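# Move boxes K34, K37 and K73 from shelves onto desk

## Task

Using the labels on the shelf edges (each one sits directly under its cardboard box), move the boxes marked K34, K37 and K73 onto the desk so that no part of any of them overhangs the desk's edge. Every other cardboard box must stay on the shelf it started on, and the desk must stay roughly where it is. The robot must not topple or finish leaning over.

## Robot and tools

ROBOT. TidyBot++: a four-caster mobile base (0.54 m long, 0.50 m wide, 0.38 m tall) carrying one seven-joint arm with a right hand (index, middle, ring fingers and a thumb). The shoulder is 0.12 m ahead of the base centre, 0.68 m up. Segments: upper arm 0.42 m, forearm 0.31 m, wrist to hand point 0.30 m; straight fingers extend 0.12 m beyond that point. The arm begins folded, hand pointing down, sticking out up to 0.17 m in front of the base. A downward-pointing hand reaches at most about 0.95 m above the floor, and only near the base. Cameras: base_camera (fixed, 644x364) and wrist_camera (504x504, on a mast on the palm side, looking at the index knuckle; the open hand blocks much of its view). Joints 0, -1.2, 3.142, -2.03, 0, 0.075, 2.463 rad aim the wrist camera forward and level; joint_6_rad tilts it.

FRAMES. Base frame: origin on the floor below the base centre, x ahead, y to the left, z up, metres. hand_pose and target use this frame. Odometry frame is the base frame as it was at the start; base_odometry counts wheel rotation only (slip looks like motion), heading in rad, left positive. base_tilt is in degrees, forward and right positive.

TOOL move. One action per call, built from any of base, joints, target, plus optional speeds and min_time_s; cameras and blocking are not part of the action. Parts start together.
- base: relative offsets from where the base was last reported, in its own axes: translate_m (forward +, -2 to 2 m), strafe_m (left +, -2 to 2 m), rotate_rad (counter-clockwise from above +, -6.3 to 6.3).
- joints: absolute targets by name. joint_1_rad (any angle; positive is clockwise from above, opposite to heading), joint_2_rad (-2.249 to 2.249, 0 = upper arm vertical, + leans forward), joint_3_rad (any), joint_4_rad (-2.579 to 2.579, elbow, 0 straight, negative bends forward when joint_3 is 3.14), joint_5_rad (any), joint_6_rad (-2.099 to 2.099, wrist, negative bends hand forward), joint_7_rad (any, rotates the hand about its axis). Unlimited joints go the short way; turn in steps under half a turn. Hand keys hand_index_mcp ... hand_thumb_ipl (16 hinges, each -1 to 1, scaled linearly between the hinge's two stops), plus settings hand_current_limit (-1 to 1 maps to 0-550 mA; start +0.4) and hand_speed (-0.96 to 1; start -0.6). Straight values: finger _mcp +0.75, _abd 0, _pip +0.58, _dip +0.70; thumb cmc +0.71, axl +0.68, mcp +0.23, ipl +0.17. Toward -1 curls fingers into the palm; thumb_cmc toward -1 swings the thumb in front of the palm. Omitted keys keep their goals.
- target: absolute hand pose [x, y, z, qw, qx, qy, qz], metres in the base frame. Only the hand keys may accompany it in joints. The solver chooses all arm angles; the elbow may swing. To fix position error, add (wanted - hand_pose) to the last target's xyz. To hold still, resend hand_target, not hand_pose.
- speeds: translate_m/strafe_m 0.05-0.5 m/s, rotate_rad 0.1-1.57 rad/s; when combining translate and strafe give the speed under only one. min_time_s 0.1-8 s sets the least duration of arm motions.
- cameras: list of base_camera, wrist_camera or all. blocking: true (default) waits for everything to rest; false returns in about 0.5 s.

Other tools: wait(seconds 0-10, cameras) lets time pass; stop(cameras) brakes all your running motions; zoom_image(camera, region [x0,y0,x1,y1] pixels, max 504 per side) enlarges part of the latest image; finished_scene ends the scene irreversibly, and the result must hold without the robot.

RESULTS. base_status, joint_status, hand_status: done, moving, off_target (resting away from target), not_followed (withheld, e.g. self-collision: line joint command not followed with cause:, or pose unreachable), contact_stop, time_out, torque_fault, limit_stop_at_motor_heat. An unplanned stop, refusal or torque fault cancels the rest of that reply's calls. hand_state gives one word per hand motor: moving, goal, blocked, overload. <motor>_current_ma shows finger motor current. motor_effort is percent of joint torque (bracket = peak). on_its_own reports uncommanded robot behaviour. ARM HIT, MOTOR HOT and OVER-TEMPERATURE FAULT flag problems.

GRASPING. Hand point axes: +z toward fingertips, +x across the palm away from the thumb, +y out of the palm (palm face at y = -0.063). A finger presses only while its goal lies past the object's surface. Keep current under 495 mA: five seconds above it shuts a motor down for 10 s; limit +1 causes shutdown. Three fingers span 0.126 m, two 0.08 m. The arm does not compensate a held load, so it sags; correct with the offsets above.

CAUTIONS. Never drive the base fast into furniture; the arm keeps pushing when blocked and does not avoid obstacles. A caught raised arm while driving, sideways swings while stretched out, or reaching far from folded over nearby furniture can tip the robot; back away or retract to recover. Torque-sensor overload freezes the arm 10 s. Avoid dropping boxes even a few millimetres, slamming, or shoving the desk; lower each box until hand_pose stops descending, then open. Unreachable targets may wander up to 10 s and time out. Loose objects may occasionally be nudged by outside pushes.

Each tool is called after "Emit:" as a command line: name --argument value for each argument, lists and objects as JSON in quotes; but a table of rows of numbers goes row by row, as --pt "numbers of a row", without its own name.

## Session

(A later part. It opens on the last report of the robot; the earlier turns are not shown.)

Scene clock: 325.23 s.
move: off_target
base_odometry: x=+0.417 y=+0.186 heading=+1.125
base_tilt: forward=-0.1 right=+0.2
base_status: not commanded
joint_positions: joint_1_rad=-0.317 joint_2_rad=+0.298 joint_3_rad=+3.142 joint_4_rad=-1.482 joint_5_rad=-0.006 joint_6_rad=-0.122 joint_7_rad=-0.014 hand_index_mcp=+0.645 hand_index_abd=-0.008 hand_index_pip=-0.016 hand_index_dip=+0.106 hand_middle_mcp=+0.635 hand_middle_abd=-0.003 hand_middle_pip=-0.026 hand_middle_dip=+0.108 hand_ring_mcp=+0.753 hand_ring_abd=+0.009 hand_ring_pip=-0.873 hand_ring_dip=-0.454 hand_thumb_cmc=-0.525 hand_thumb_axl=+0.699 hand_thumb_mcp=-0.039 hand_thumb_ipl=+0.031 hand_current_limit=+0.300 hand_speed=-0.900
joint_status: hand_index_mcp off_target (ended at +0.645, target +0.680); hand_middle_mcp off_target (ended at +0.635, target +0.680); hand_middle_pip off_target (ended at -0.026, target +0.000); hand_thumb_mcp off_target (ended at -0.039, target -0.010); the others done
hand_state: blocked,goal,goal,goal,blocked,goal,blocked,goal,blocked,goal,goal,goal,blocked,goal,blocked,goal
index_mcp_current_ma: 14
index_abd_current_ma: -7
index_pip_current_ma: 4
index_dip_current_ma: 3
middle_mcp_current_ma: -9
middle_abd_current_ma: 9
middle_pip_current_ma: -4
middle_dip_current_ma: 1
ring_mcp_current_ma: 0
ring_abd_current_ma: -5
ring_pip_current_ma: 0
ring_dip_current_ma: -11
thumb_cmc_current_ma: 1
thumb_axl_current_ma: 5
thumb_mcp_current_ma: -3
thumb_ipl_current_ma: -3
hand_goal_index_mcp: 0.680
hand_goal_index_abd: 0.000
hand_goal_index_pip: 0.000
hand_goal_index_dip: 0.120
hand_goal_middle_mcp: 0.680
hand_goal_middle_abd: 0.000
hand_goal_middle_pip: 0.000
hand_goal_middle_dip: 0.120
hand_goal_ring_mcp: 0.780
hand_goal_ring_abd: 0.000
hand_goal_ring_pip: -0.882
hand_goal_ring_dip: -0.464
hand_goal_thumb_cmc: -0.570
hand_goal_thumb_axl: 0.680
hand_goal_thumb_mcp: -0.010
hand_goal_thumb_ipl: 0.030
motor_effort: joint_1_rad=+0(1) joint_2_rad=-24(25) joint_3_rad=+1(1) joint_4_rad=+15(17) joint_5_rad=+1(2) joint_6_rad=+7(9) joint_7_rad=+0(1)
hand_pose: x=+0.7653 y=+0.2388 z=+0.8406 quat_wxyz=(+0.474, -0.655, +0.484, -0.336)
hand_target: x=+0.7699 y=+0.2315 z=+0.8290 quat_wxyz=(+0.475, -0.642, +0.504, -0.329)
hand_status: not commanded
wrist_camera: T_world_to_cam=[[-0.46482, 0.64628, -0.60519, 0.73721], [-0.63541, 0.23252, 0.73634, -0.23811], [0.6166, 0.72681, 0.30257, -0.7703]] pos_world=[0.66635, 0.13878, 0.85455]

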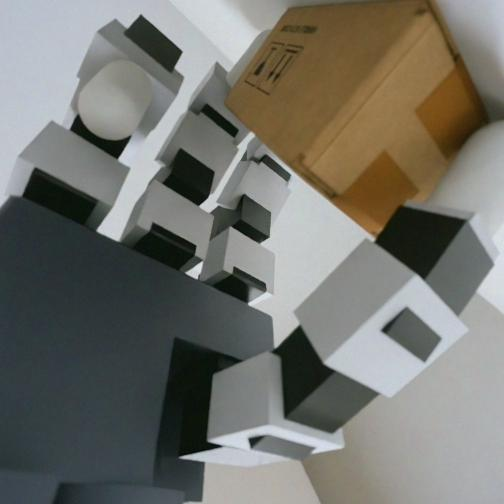

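Emit:
move --joints '{"joint_2_rad": 0.285, "joint_4_rad": -1.475, "joint_6_rad": -0.14, "hand_index_mcp": 0.72, "hand_middle_mcp": 0.72, "hand_index_pip": 0.02, "hand_middle_pip": 0.02, "hand_index_dip": 0.15, "hand_middle_dip": 0.15, "hand_thumb_mcp": 0.03, "hand_thumb_ipl": 0.02}' --min_time_s 1 --cameras '["wrist_camera"]'

Scene clock: 326.87 s.
move: off_target
base_odometry: x=+0.417 y=+0.186 heading=+1.125
base_tilt: forward=-0.1 right=+0.2
base_status: not commanded
joint_positions: joint_1_rad=-0.317 joint_2_rad=+0.296 joint_3_rad=+3.142 joint_4_rad=-1.482 joint_5_rad=-0.006 joint_6_rad=-0.122 joint_7_rad=-0.014 hand_index_mcp=+0.645 hand_index_abd=-0.008 hand_index_pip=-0.005 hand_index_dip=+0.136 hand_middle_mcp=+0.635 hand_middle_abd=-0.003 hand_middle_pip=-0.007 hand_middle_dip=+0.138 hand_ring_mcp=+0.753 hand_ring_abd=+0.009 hand_ring_pip=-0.873 hand_ring_dip=-0.454 hand_thumb_cmc=-0.539 hand_thumb_axl=+0.699 hand_thumb_mcp=-0.009 hand_thumb_ipl=+0.016 hand_current_limit=+0.300 hand_speed=-0.900
joint_status: hand_index_mcp off_target (ended at +0.645, target +0.720); hand_index_pip off_target (ended at -0.005, target +0.020); hand_middle_mcp off_target (ended at +0.635, target +0.720); hand_middle_pip off_target (ended at -0.007, target +0.020); hand_thumb_mcp off_target (ended at -0.009, target +0.030); the others done
hand_state: blocked,goal,blocked,goal,blocked,goal,blocked,goal,blocked,goal,goal,goal,blocked,goal,blocked,goal
index_mcp_current_ma: 5
index_abd_current_ma: -8
index_pip_current_ma: 1
index_dip_current_ma: -3
middle_mcp_current_ma: -7
middle_abd_current_ma: -1
middle_pip_current_ma: -12
middle_dip_current_ma: 2
ring_mcp_current_ma: 4
ring_abd_current_ma: 12
ring_pip_current_ma: 19
ring_dip_current_ma: 2
thumb_cmc_current_ma: 1
thumb_axl_current_ma: -6
thumb_mcp_current_ma: -9
thumb_ipl_current_ma: -8
hand_goal_index_mcp: 0.720
hand_goal_index_abd: 0.000
hand_goal_index_pip: 0.020
hand_goal_index_dip: 0.150
hand_goal_middle_mcp: 0.720
hand_goal_middle_abd: 0.000
hand_goal_middle_pip: 0.020
hand_goal_middle_dip: 0.150
hand_goal_ring_mcp: 0.780
hand_goal_ring_abd: 0.000
hand_goal_ring_pip: -0.882
hand_goal_ring_dip: -0.464
hand_goal_thumb_cmc: -0.570
hand_goal_thumb_axl: 0.680
hand_goal_thumb_mcp: 0.030
hand_goal_thumb_ipl: 0.020
motor_effort: joint_1_rad=+0(1) joint_2_rad=-25(26) joint_3_rad=+0(1) joint_4_rad=+16(17) joint_5_rad=+1(1) joint_6_rad=+8(9) joint_7_rad=+0(1)
hand_pose: x=+0.7651 y=+0.2387 z=+0.8416 quat_wxyz=(+0.474, -0.654, +0.484, -0.336)
hand_target: x=+0.7652 y=+0.2301 z=+0.8500 quat_wxyz=(+0.478, -0.640, +0.502, -0.331)
hand_status: not commanded
wrist_camera: T_world_to_cam=[[-0.464, 0.64651, -0.60558, 0.73742], [-0.63648, 0.23216, 0.73552, -0.23734], [0.61612, 0.72672, 0.30377, -0.77103]] pos_world=[0.66614, 0.13868, 0.85535]

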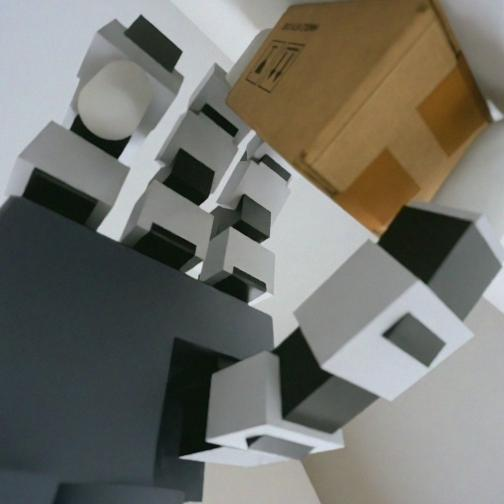

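Emit:
move --joints '{"joint_2_rad": 0.275, "joint_4_rad": -1.455, "joint_6_rad": -0.165, "hand_index_mcp": 0.78, "hand_middle_mcp": 0.78, "hand_index_pip": 0.066, "hand_middle_pip": 0.066, "hand_index_dip": 0.188, "hand_middle_dip": 0.188, "hand_thumb_mcp": 0.08, "hand_thumb_ipl": 0.005}' --min_time_s 1.5 --cameras '["wrist_camera"]'

Scene clock: 329.03 s.
move: off_target
base_odometry: x=+0.417 y=+0.186 heading=+1.125
base_tilt: forward=-0.1 right=+0.2
base_status: not commanded
joint_positions: joint_1_rad=-0.317 joint_2_rad=+0.289 joint_3_rad=+3.142 joint_4_rad=-1.482 joint_5_rad=-0.006 joint_6_rad=-0.122 joint_7_rad=-0.014 hand_index_mcp=+0.696 hand_index_abd=-0.008 hand_index_pip=+0.040 hand_index_dip=+0.174 hand_middle_mcp=+0.684 hand_middle_abd=-0.003 hand_middle_pip=+0.038 hand_middle_dip=+0.176 hand_ring_mcp=+0.753 hand_ring_abd=+0.009 hand_ring_pip=-0.873 hand_ring_dip=-0.454 hand_thumb_cmc=-0.563 hand_thumb_axl=+0.692 hand_thumb_mcp=+0.067 hand_thumb_ipl=+0.002 hand_current_limit=+0.300 hand_speed=-0.900
joint_status: hand_index_mcp off_target (ended at +0.696, target +0.780); hand_index_pip off_target (ended at +0.040, target +0.066); hand_middle_mcp off_target (ended at +0.684, target +0.780); hand_middle_pip off_target (ended at +0.038, target +0.066); the others done
hand_state: blocked,goal,blocked,goal,blocked,goal,blocked,goal,blocked,goal,goal,goal,goal,goal,goal,goal
index_mcp_current_ma: 2
index_abd_current_ma: -11
index_pip_current_ma: 3
index_dip_current_ma: 6
middle_mcp_current_ma: -10
middle_abd_current_ma: -3
middle_pip_current_ma: -4
middle_dip_current_ma: 4
ring_mcp_current_ma: -9
ring_abd_current_ma: 12
ring_pip_current_ma: 4
ring_dip_current_ma: -5
thumb_cmc_current_ma: 3
thumb_axl_current_ma: -4
thumb_mcp_current_ma: -4
thumb_ipl_current_ma: 3
hand_goal_index_mcp: 0.780
hand_goal_index_abd: 0.000
hand_goal_index_pip: 0.066
hand_goal_index_dip: 0.188
hand_goal_middle_mcp: 0.780
hand_goal_middle_abd: 0.000
hand_goal_middle_pip: 0.066
hand_goal_middle_dip: 0.188
hand_goal_ring_mcp: 0.780
hand_goal_ring_abd: 0.000
hand_goal_ring_pip: -0.882
hand_goal_ring_dip: -0.464
hand_goal_thumb_cmc: -0.570
hand_goal_thumb_axl: 0.680
hand_goal_thumb_mcp: 0.080
hand_goal_thumb_ipl: 0.006
motor_effort: joint_1_rad=+0(1) joint_2_rad=-25(27) joint_3_rad=+0(0) joint_4_rad=+16(17) joint_5_rad=+1(1) joint_6_rad=+9(10) joint_7_rad=-1(1)
hand_pose: x=+0.7639 y=+0.2383 z=+0.8472 quat_wxyz=(+0.477, -0.652, +0.482, -0.338)
hand_target: x=+0.7637 y=+0.2296 z=+0.8617 quat_wxyz=(+0.480, -0.639, +0.501, -0.332)
hand_status: not commanded
wrist_camera: T_world_to_cam=[[-0.45932, 0.64806, -0.60749, 0.73817], [-0.64212, 0.2303, 0.73119, -0.23371], [0.61376, 0.72594, 0.31035, -0.77531]] pos_world=[0.66484, 0.13827, 0.85994]

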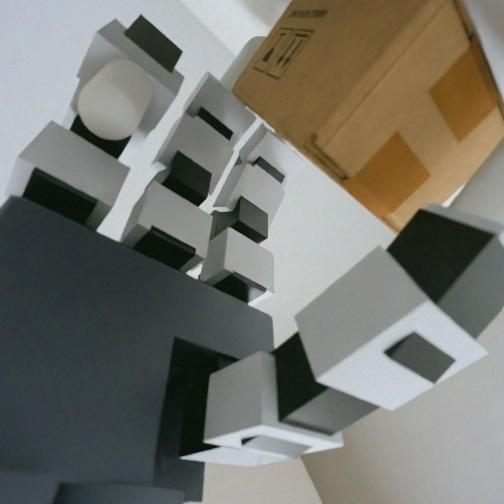

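Emit:
move --joints '{"joint_2_rad": 0.255, "joint_4_rad": -1.42, "joint_6_rad": -0.22, "hand_index_mcp": 0.86, "hand_middle_mcp": 0.86, "hand_index_pip": 0.08, "hand_middle_pip": 0.08, "hand_index_dip": 0.2, "hand_middle_dip": 0.2, "hand_thumb_mcp": 0.1}' --min_time_s 1.5 --cameras '["wrist_camera"]'

Scene clock: 331.03 s.
move: off_target
base_odometry: x=+0.417 y=+0.186 heading=+1.125
base_tilt: forward=-0.1 right=+0.2
base_status: not commanded
joint_positions: joint_1_rad=-0.317 joint_2_rad=+0.268 joint_3_rad=+3.142 joint_4_rad=-1.449 joint_5_rad=-0.006 joint_6_rad=-0.158 joint_7_rad=-0.014 hand_index_mcp=+0.772 hand_index_abd=-0.008 hand_index_pip=+0.051 hand_index_dip=+0.185 hand_middle_mcp=+0.759 hand_middle_abd=-0.003 hand_middle_pip=+0.049 hand_middle_dip=+0.187 hand_ring_mcp=+0.753 hand_ring_abd=+0.009 hand_ring_pip=-0.873 hand_ring_dip=-0.454 hand_thumb_cmc=-0.563 hand_thumb_axl=+0.692 hand_thumb_mcp=+0.088 hand_thumb_ipl=+0.002 hand_current_limit=+0.300 hand_speed=-0.900
joint_status: hand_index_mcp off_target (ended at +0.772, target +0.860); hand_index_pip off_target (ended at +0.051, target +0.080); hand_middle_mcp off_target (ended at +0.759, target +0.860); hand_middle_pip off_target (ended at +0.049, target +0.080); the others done
hand_state: blocked,goal,blocked,goal,blocked,goal,blocked,goal,blocked,goal,goal,goal,goal,goal,goal,goal
index_mcp_current_ma: -2
index_abd_current_ma: -19
index_pip_current_ma: 6
index_dip_current_ma: -9
middle_mcp_current_ma: -18
middle_abd_current_ma: -2
middle_pip_current_ma: -24
middle_dip_current_ma: -5
ring_mcp_current_ma: -4
ring_abd_current_ma: 8
ring_pip_current_ma: 5
ring_dip_current_ma: -14
thumb_cmc_current_ma: 6
thumb_axl_current_ma: 3
thumb_mcp_current_ma: -15
thumb_ipl_current_ma: -2
hand_goal_index_mcp: 0.860
hand_goal_index_abd: 0.000
hand_goal_index_pip: 0.080
hand_goal_index_dip: 0.200
hand_goal_middle_mcp: 0.860
hand_goal_middle_abd: 0.000
hand_goal_middle_pip: 0.080
hand_goal_middle_dip: 0.200
hand_goal_ring_mcp: 0.780
hand_goal_ring_abd: 0.000
hand_goal_ring_pip: -0.882
hand_goal_ring_dip: -0.464
hand_goal_thumb_cmc: -0.570
hand_goal_thumb_axl: 0.680
hand_goal_thumb_mcp: 0.100
hand_goal_thumb_ipl: 0.006
motor_effort: joint_1_rad=+0(0) joint_2_rad=-25(26) joint_3_rad=+0(0) joint_4_rad=+17(18) joint_5_rad=+0(1) joint_6_rad=+8(10) joint_7_rad=+0(1)
hand_pose: x=+0.7618 y=+0.2377 z=+0.8713 quat_wxyz=(+0.483, -0.648, +0.479, -0.343)
hand_target: x=+0.7581 y=+0.2279 z=+0.8811 quat_wxyz=(+0.480, -0.639, +0.501, -0.332)
hand_status: not commanded
wrist_camera: T_world_to_cam=[[-0.44853, 0.65159, -0.61176, 0.74691], [-0.65516, 0.22587, 0.72093, -0.23266], [0.60793, 0.72416, 0.32559, -0.78946]] pos_world=[0.66252, 0.13757, 0.8817]

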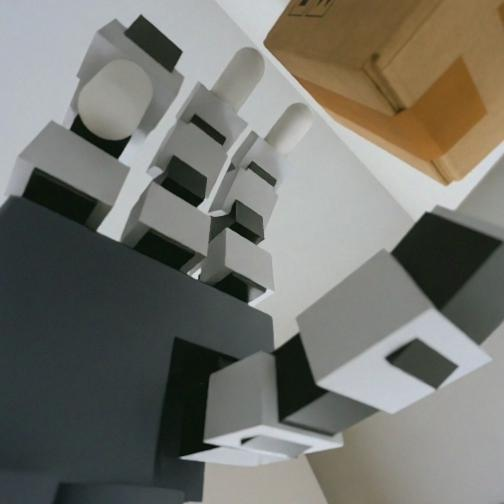

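Emit:
move --joints '{"joint_2_rad": 0.27, "joint_4_rad": -1.12, "joint_6_rad": -0.54, "hand_index_mcp": 0.78, "hand_middle_mcp": 0.78, "hand_index_pip": 0.066, "hand_middle_pip": 0.066, "hand_index_dip": 0.188, "hand_middle_dip": 0.188, "hand_thumb_mcp": 0.0}' --min_time_s 2.5 --cameras '["wrist_camera"]'

Scene clock: 334.17 s.
move: off_target
base_odometry: x=+0.417 y=+0.186 heading=+1.125
base_tilt: forward=-0.1 right=+0.2
base_status: not commanded
joint_positions: joint_1_rad=-0.317 joint_2_rad=+0.268 joint_3_rad=+3.142 joint_4_rad=-1.146 joint_5_rad=-0.006 joint_6_rad=-0.477 joint_7_rad=-0.014 hand_index_mcp=+0.752 hand_index_abd=-0.008 hand_index_pip=+0.051 hand_index_dip=+0.185 hand_middle_mcp=+0.747 hand_middle_abd=-0.003 hand_middle_pip=+0.049 hand_middle_dip=+0.187 hand_ring_mcp=+0.753 hand_ring_abd=+0.009 hand_ring_pip=-0.873 hand_ring_dip=-0.454 hand_thumb_cmc=-0.563 hand_thumb_axl=+0.692 hand_thumb_mcp=+0.014 hand_thumb_ipl=+0.007 hand_current_limit=+0.300 hand_speed=-0.900
joint_status: hand_index_mcp off_target (ended at +0.752, target +0.780); hand_middle_mcp off_target (ended at +0.747, target +0.780); the others done
hand_state: blocked,goal,goal,goal,blocked,goal,goal,goal,blocked,goal,goal,goal,goal,goal,goal,goal
index_mcp_current_ma: 4
index_abd_current_ma: -13
index_pip_current_ma: 6
index_dip_current_ma: 1
middle_mcp_current_ma: -3
middle_abd_current_ma: 9
middle_pip_current_ma: -6
middle_dip_current_ma: 7
ring_mcp_current_ma: -7
ring_abd_current_ma: 4
ring_pip_current_ma: 3
ring_dip_current_ma: -3
thumb_cmc_current_ma: -1
thumb_axl_current_ma: -2
thumb_mcp_current_ma: -15
thumb_ipl_current_ma: 0
hand_goal_index_mcp: 0.780
hand_goal_index_abd: 0.000
hand_goal_index_pip: 0.066
hand_goal_index_dip: 0.188
hand_goal_middle_mcp: 0.780
hand_goal_middle_abd: 0.000
hand_goal_middle_pip: 0.066
hand_goal_middle_dip: 0.188
hand_goal_ring_mcp: 0.780
hand_goal_ring_abd: 0.000
hand_goal_ring_pip: -0.882
hand_goal_ring_dip: -0.464
hand_goal_thumb_cmc: -0.570
hand_goal_thumb_axl: 0.680
hand_goal_thumb_mcp: 0.000
hand_goal_thumb_ipl: 0.006
motor_effort: joint_1_rad=+0(1) joint_2_rad=-24(26) joint_3_rad=+0(0) joint_4_rad=+16(18) joint_5_rad=+0(1) joint_6_rad=+9(10) joint_7_rad=+0(1)
hand_pose: x=+0.7583 y=+0.2370 z=+0.9616 quat_wxyz=(+0.478, -0.652, +0.481, -0.338)
hand_target: x=+0.7547 y=+0.2268 z=+0.9597 quat_wxyz=(+0.468, -0.647, +0.508, -0.324)
hand_status: not commanded
wrist_camera: T_world_to_cam=[[-0.45952, 0.6476, -0.60782, 0.80651], [-0.64383, 0.22854, 0.73024, -0.3181], [0.61182, 0.72689, 0.31193, -0.80668]] pos_world=[0.65934, 0.13677, 0.97413]

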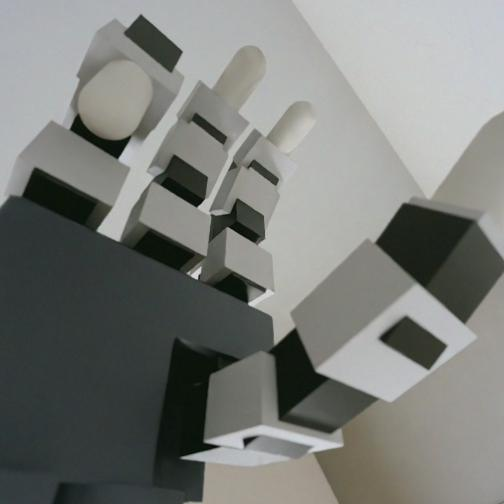

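Emit:
move --base '{"translate_m": -1.1}' --cameras '["wrist_camera"]'

Emit:
move --base '{"rotate_rad": -2.865}' --joints '{"joint_1_rad": 0.03, "joint_2_rad": -1.2, "joint_4_rad": -2.03, "joint_6_rad": -0.1, "joint_7_rad": 2.463, "hand_thumb_cmc": 0.9}' --min_time_s 2 --cameras '["base_camera", "wrist_camera"]'

Scene clock: 338.70 s.
move: done
base_odometry: x=-0.057 y=-0.806 heading=+1.124
base_tilt: forward=-0.1 right=+0.2
base_status: done
joint_positions: joint_1_rad=-0.312 joint_2_rad=+0.262 joint_3_rad=+3.142 joint_4_rad=-1.144 joint_5_rad=-0.006 joint_6_rad=-0.482 joint_7_rad=-0.014 hand_index_mcp=+0.751 hand_index_abd=-0.003 hand_index_pip=+0.051 hand_index_dip=+0.185 hand_middle_mcp=+0.746 hand_middle_abd=-0.003 hand_middle_pip=+0.049 hand_middle_dip=+0.187 hand_ring_mcp=+0.753 hand_ring_abd=+0.009 hand_ring_pip=-0.873 hand_ring_dip=-0.454 hand_thumb_cmc=-0.564 hand_thumb_axl=+0.688 hand_thumb_mcp=+0.013 hand_thumb_ipl=+0.007 hand_current_limit=+0.300 hand_speed=-0.900
joint_status: not commanded
hand_state: blocked,goal,goal,goal,blocked,goal,goal,goal,blocked,goal,goal,goal,goal,goal,goal,goal
index_mcp_current_ma: 5
index_abd_current_ma: 2
index_pip_current_ma: 0
index_dip_current_ma: 7
middle_mcp_current_ma: -18
middle_abd_current_ma: -2
middle_pip_current_ma: -22
middle_dip_current_ma: 3
ring_mcp_current_ma: 4
ring_abd_current_ma: 4
ring_pip_current_ma: 13
ring_dip_current_ma: -5
thumb_cmc_current_ma: 7
thumb_axl_current_ma: 6
thumb_mcp_current_ma: -8
thumb_ipl_current_ma: 5
hand_goal_index_mcp: 0.780
hand_goal_index_abd: 0.000
hand_goal_index_pip: 0.066
hand_goal_index_dip: 0.188
hand_goal_middle_mcp: 0.780
hand_goal_middle_abd: 0.000
hand_goal_middle_pip: 0.066
hand_goal_middle_dip: 0.188
hand_goal_ring_mcp: 0.780
hand_goal_ring_abd: 0.000
hand_goal_ring_pip: -0.882
hand_goal_ring_dip: -0.464
hand_goal_thumb_cmc: -0.570
hand_goal_thumb_axl: 0.680
hand_goal_thumb_mcp: 0.000
hand_goal_thumb_ipl: 0.006
motor_effort: joint_1_rad=+0(4) joint_2_rad=-25(29) joint_3_rad=+0(3) joint_4_rad=+16(17) joint_5_rad=+0(1) joint_6_rad=+8(9) joint_7_rad=+0(1)
hand_pose: x=+0.7573 y=+0.2336 z=+0.9650 quat_wxyz=(+0.478, -0.651, +0.482, -0.340)
hand_target: x=+0.7547 y=+0.2268 z=+0.9597 quat_wxyz=(+0.468, -0.647, +0.508, -0.324)
hand_status: not commanded
wrist_camera: T_world_to_cam=[[-0.4554, 0.65004, -0.60833, 0.8072], [-0.64444, 0.23075, 0.72901, -0.31926], [0.61426, 0.72402, 0.31382, -0.8076]] pos_world=[0.65793, 0.13367, 0.97723]

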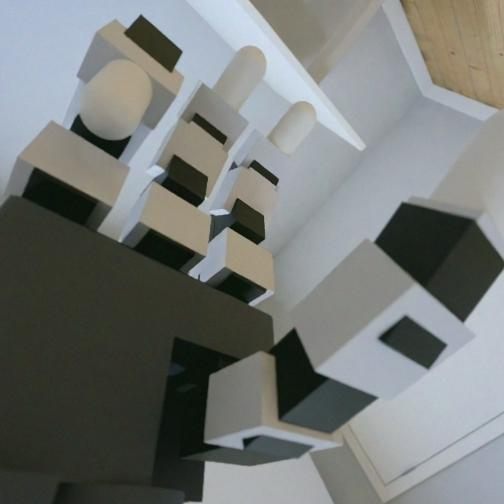

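Scene clock: 343.37 s.
move: done
base_odometry: x=-0.057 y=-0.806 heading=-1.740
base_tilt: forward=-0.1 right=+0.2
base_status: done
joint_positions: joint_1_rad=+0.008 joint_2_rad=-1.179 joint_3_rad=+3.142 joint_4_rad=-2.012 joint_5_rad=-0.006 joint_6_rad=-0.156 joint_7_rad=+2.414 hand_index_mcp=+0.793 hand_index_abd=+0.002 hand_index_pip=+0.056 hand_index_dip=+0.185 hand_middle_mcp=+0.796 hand_middle_abd=+0.003 hand_middle_pip=+0.060 hand_middle_dip=+0.187 hand_ring_mcp=+0.787 hand_ring_abd=+0.009 hand_ring_pip=-0.879 hand_ring_dip=-0.454 hand_thumb_cmc=+0.907 hand_thumb_axl=+0.692 hand_thumb_mcp=+0.013 hand_thumb_ipl=+0.007 hand_current_limit=+0.300 hand_speed=-0.900
joint_status: all done
hand_state: goal,goal,goal,goal,goal,goal,goal,goal,goal,goal,goal,goal,goal,goal,goal,goal
index_mcp_current_ma: 3
index_abd_current_ma: -13
index_pip_current_ma: 12
index_dip_current_ma: -3
middle_mcp_current_ma: -6
middle_abd_current_ma: 0
middle_pip_current_ma: -15
middle_dip_current_ma: -6
ring_mcp_current_ma: 0
ring_abd_current_ma: 3
ring_pip_current_ma: 13
ring_dip_current_ma: -5
thumb_cmc_current_ma: 2
thumb_axl_current_ma: 5
thumb_mcp_current_ma: -12
thumb_ipl_current_ma: 0
hand_goal_index_mcp: 0.780
hand_goal_index_abd: 0.000
hand_goal_index_pip: 0.066
hand_goal_index_dip: 0.188
hand_goal_middle_mcp: 0.780
hand_goal_middle_abd: 0.000
hand_goal_middle_pip: 0.066
hand_goal_middle_dip: 0.188
hand_goal_ring_mcp: 0.780
hand_goal_ring_abd: 0.000
hand_goal_ring_pip: -0.882
hand_goal_ring_dip: -0.464
hand_goal_thumb_cmc: 0.900
hand_goal_thumb_axl: 0.680
hand_goal_thumb_mcp: 0.000
hand_goal_thumb_ipl: 0.006
on_its_own: hand_index_mcp moved +0.042 to your old target +0.780; hand_middle_mcp moved +0.050 to your old target +0.780
motor_effort: joint_1_rad=+0(4) joint_2_rad=+15(27) joint_3_rad=+1(3) joint_4_rad=+12(18) joint_5_rad=+1(2) joint_6_rad=+8(11) joint_7_rad=+0(1)
hand_pose: x=+0.1877 y=-0.0728 z=+1.2599 quat_wxyz=(-0.361, -0.434, -0.191, -0.803)
hand_target: x=+0.1673 y=-0.0714 z=+1.2682 quat_wxyz=(-0.398, -0.408, -0.187, -0.800)
hand_status: not commanded
wrist_camera: T_world_to_cam=[[-0.02934, -0.99935, -0.02084, -0.01399], [-0.25139, 0.02755, -0.96749, 1.21823], [0.96744, -0.02314, -0.25204, 0.26379]] pos_world=[0.05064, -0.04144, 1.24482]

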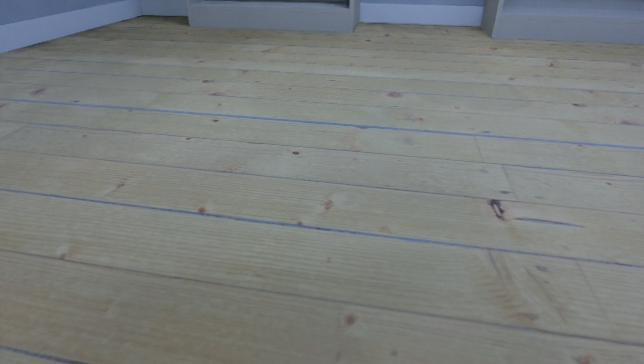

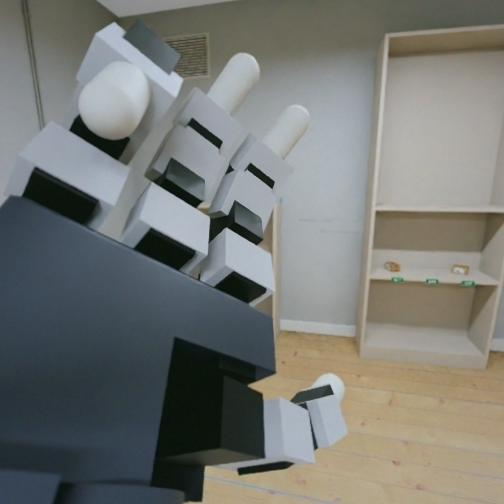

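Emit:
move --base '{"translate_m": 1.13, "strafe_m": 0.286}' --joints '{"joint_1_rad": -0.45, "hand_thumb_cmc": 0.9}' --cameras '["base_camera", "wrist_camera"]'

Scene clock: 347.37 s.
move: done
base_odometry: x=+0.034 y=-1.968 heading=-1.740
base_tilt: forward=-0.1 right=+0.2
base_status: done
joint_positions: joint_1_rad=-0.427 joint_2_rad=-1.182 joint_3_rad=+3.142 joint_4_rad=-2.018 joint_5_rad=-0.006 joint_6_rad=-0.151 joint_7_rad=+2.414 hand_index_mcp=+0.795 hand_index_abd=+0.002 hand_index_pip=+0.056 hand_index_dip=+0.185 hand_middle_mcp=+0.798 hand_middle_abd=+0.003 hand_middle_pip=+0.060 hand_middle_dip=+0.187 hand_ring_mcp=+0.788 hand_ring_abd=+0.009 hand_ring_pip=-0.879 hand_ring_dip=-0.454 hand_thumb_cmc=+0.907 hand_thumb_axl=+0.692 hand_thumb_mcp=+0.013 hand_thumb_ipl=+0.007 hand_current_limit=+0.300 hand_speed=-0.900
joint_status: all done
hand_state: goal,goal,goal,goal,goal,goal,goal,goal,goal,goal,goal,goal,goal,goal,goal,goal
index_mcp_current_ma: 6
index_abd_current_ma: -7
index_pip_current_ma: 3
index_dip_current_ma: 9
middle_mcp_current_ma: -9
middle_abd_current_ma: 1
middle_pip_current_ma: -9
middle_dip_current_ma: -11
ring_mcp_current_ma: 9
ring_abd_current_ma: 4
ring_pip_current_ma: 8
ring_dip_current_ma: -6
thumb_cmc_current_ma: 6
thumb_axl_current_ma: -10
thumb_mcp_current_ma: 4
thumb_ipl_current_ma: 10
hand_goal_index_mcp: 0.780
hand_goal_index_abd: 0.000
hand_goal_index_pip: 0.066
hand_goal_index_dip: 0.188
hand_goal_middle_mcp: 0.780
hand_goal_middle_abd: 0.000
hand_goal_middle_pip: 0.066
hand_goal_middle_dip: 0.188
hand_goal_ring_mcp: 0.780
hand_goal_ring_abd: 0.000
hand_goal_ring_pip: -0.882
hand_goal_ring_dip: -0.464
hand_goal_thumb_cmc: 0.900
hand_goal_thumb_axl: 0.680
hand_goal_thumb_mcp: 0.000
hand_goal_thumb_ipl: 0.006
motor_effort: joint_1_rad=+0(2) joint_2_rad=+16(17) joint_3_rad=+1(1) joint_4_rad=+12(14) joint_5_rad=+0(1) joint_6_rad=+8(9) joint_7_rad=+0(1)
hand_pose: x=+0.2117 y=-0.0373 z=+1.2582 quat_wxyz=(-0.180, -0.382, -0.280, -0.862)
hand_target: x=+0.1948 y=-0.0410 z=+1.2682 quat_wxyz=(-0.196, -0.351, -0.279, -0.872)
hand_status: not commanded
wrist_camera: T_world_to_cam=[[0.39386, -0.91894, -0.02078, -0.06442], [-0.23826, -0.08023, -0.96788, 1.21535], [0.88776, 0.38616, -0.25054, 0.27116]] pos_world=[0.07421, -0.0664, 1.24292]

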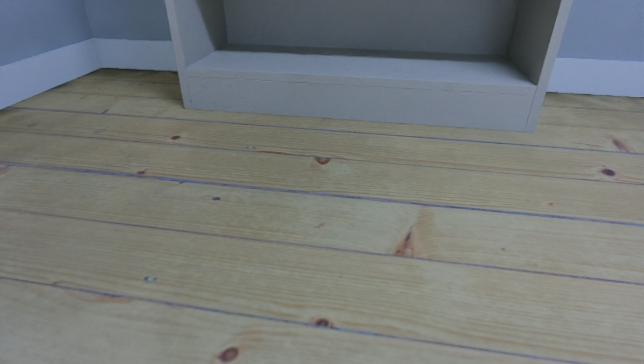

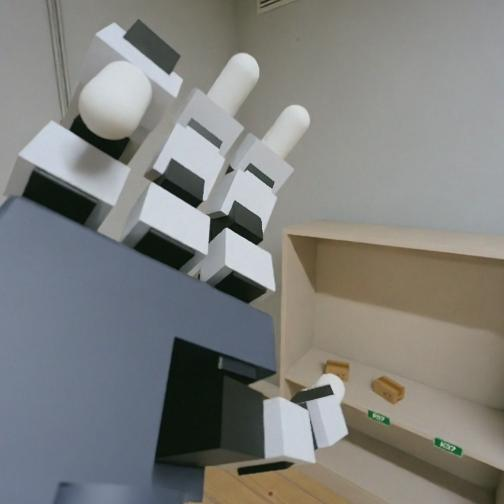

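Emit:
zoom_image --camera "wrist_camera" --region '[260, 320, 504, 480]'

Scaled by 2.066.

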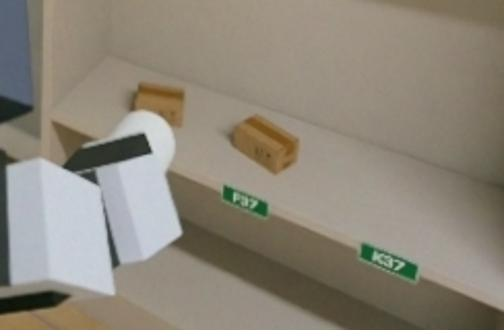

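Emit:
move --joints '{"joint_1_rad": 0.03, "joint_2_rad": 0.66, "joint_4_rad": -1.97, "joint_6_rad": 0.64, "joint_7_rad": -0.06, "hand_thumb_cmc": -0.571, "hand_thumb_mcp": 0.0}' --min_time_s 3 --cameras '["base_camera", "wrist_camera"]'

Scene clock: 353.00 s.
move: done
base_odometry: x=+0.034 y=-1.968 heading=-1.740
base_tilt: forward=-0.1 right=+0.2
base_status: not commanded
joint_positions: joint_1_rad=+0.006 joint_2_rad=+0.626 joint_3_rad=+3.142 joint_4_rad=-1.993 joint_5_rad=-0.006 joint_6_rad=+0.584 joint_7_rad=-0.011 hand_index_mcp=+0.753 hand_index_abd=+0.002 hand_index_pip=+0.051 hand_index_dip=+0.185 hand_middle_mcp=+0.749 hand_middle_abd=+0.002 hand_middle_pip=+0.053 hand_middle_dip=+0.187 hand_ring_mcp=+0.760 hand_ring_abd=+0.009 hand_ring_pip=-0.873 hand_ring_dip=-0.454 hand_thumb_cmc=-0.562 hand_thumb_axl=+0.688 hand_thumb_mcp=+0.006 hand_thumb_ipl=+0.006 hand_current_limit=+0.300 hand_speed=-0.900
joint_status: all done
hand_state: blocked,goal,goal,goal,blocked,goal,goal,goal,blocked,goal,goal,goal,goal,goal,goal,goal
index_mcp_current_ma: 17
index_abd_current_ma: -10
index_pip_current_ma: 9
index_dip_current_ma: -3
middle_mcp_current_ma: 7
middle_abd_current_ma: -1
middle_pip_current_ma: -5
middle_dip_current_ma: 4
ring_mcp_current_ma: -2
ring_abd_current_ma: 6
ring_pip_current_ma: 0
ring_dip_current_ma: 1
thumb_cmc_current_ma: -6
thumb_axl_current_ma: 10
thumb_mcp_current_ma: -6
thumb_ipl_current_ma: 3
hand_goal_index_mcp: 0.780
hand_goal_index_abd: 0.000
hand_goal_index_pip: 0.066
hand_goal_index_dip: 0.188
hand_goal_middle_mcp: 0.780
hand_goal_middle_abd: 0.000
hand_goal_middle_pip: 0.066
hand_goal_middle_dip: 0.188
hand_goal_ring_mcp: 0.780
hand_goal_ring_abd: 0.000
hand_goal_ring_pip: -0.882
hand_goal_ring_dip: -0.464
hand_goal_thumb_cmc: -0.570
hand_goal_thumb_axl: 0.680
hand_goal_thumb_mcp: 0.000
hand_goal_thumb_ipl: 0.006
motor_effort: joint_1_rad=+0(2) joint_2_rad=-28(30) joint_3_rad=+0(1) joint_4_rad=+10(18) joint_5_rad=+0(1) joint_6_rad=+8(10) joint_7_rad=+0(1)
hand_pose: x=+0.7543 y=+0.0207 z=+0.5397 quat_wxyz=(+0.372, -0.595, +0.609, -0.371)
hand_target: x=+0.7728 y=+0.0092 z=+0.5411 quat_wxyz=(+0.391, -0.566, +0.619, -0.379)
hand_status: not commanded
wrist_camera: T_world_to_cam=[[-0.31301, 0.75832, -0.57182, 0.55606], [-0.4263, 0.42584, 0.79808, -0.16786], [0.8487, 0.49357, 0.18998, -0.62343]] pos_world=[0.6316, -0.04248, 0.57037]

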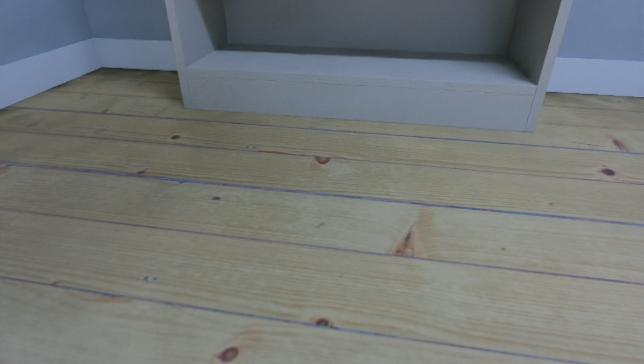

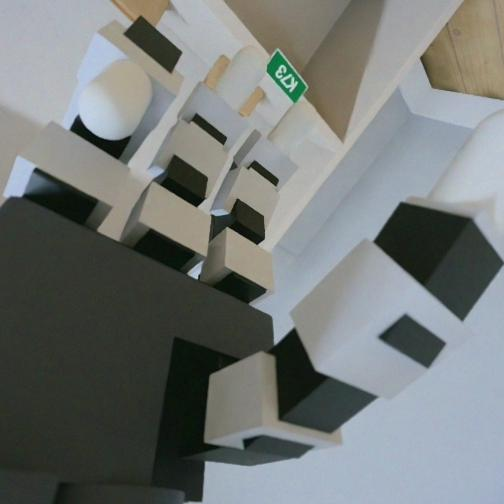

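Emit:
zoom_image --camera "wrist_camera" --region '[180, 0, 340, 160]'

Scaled by 3.150.

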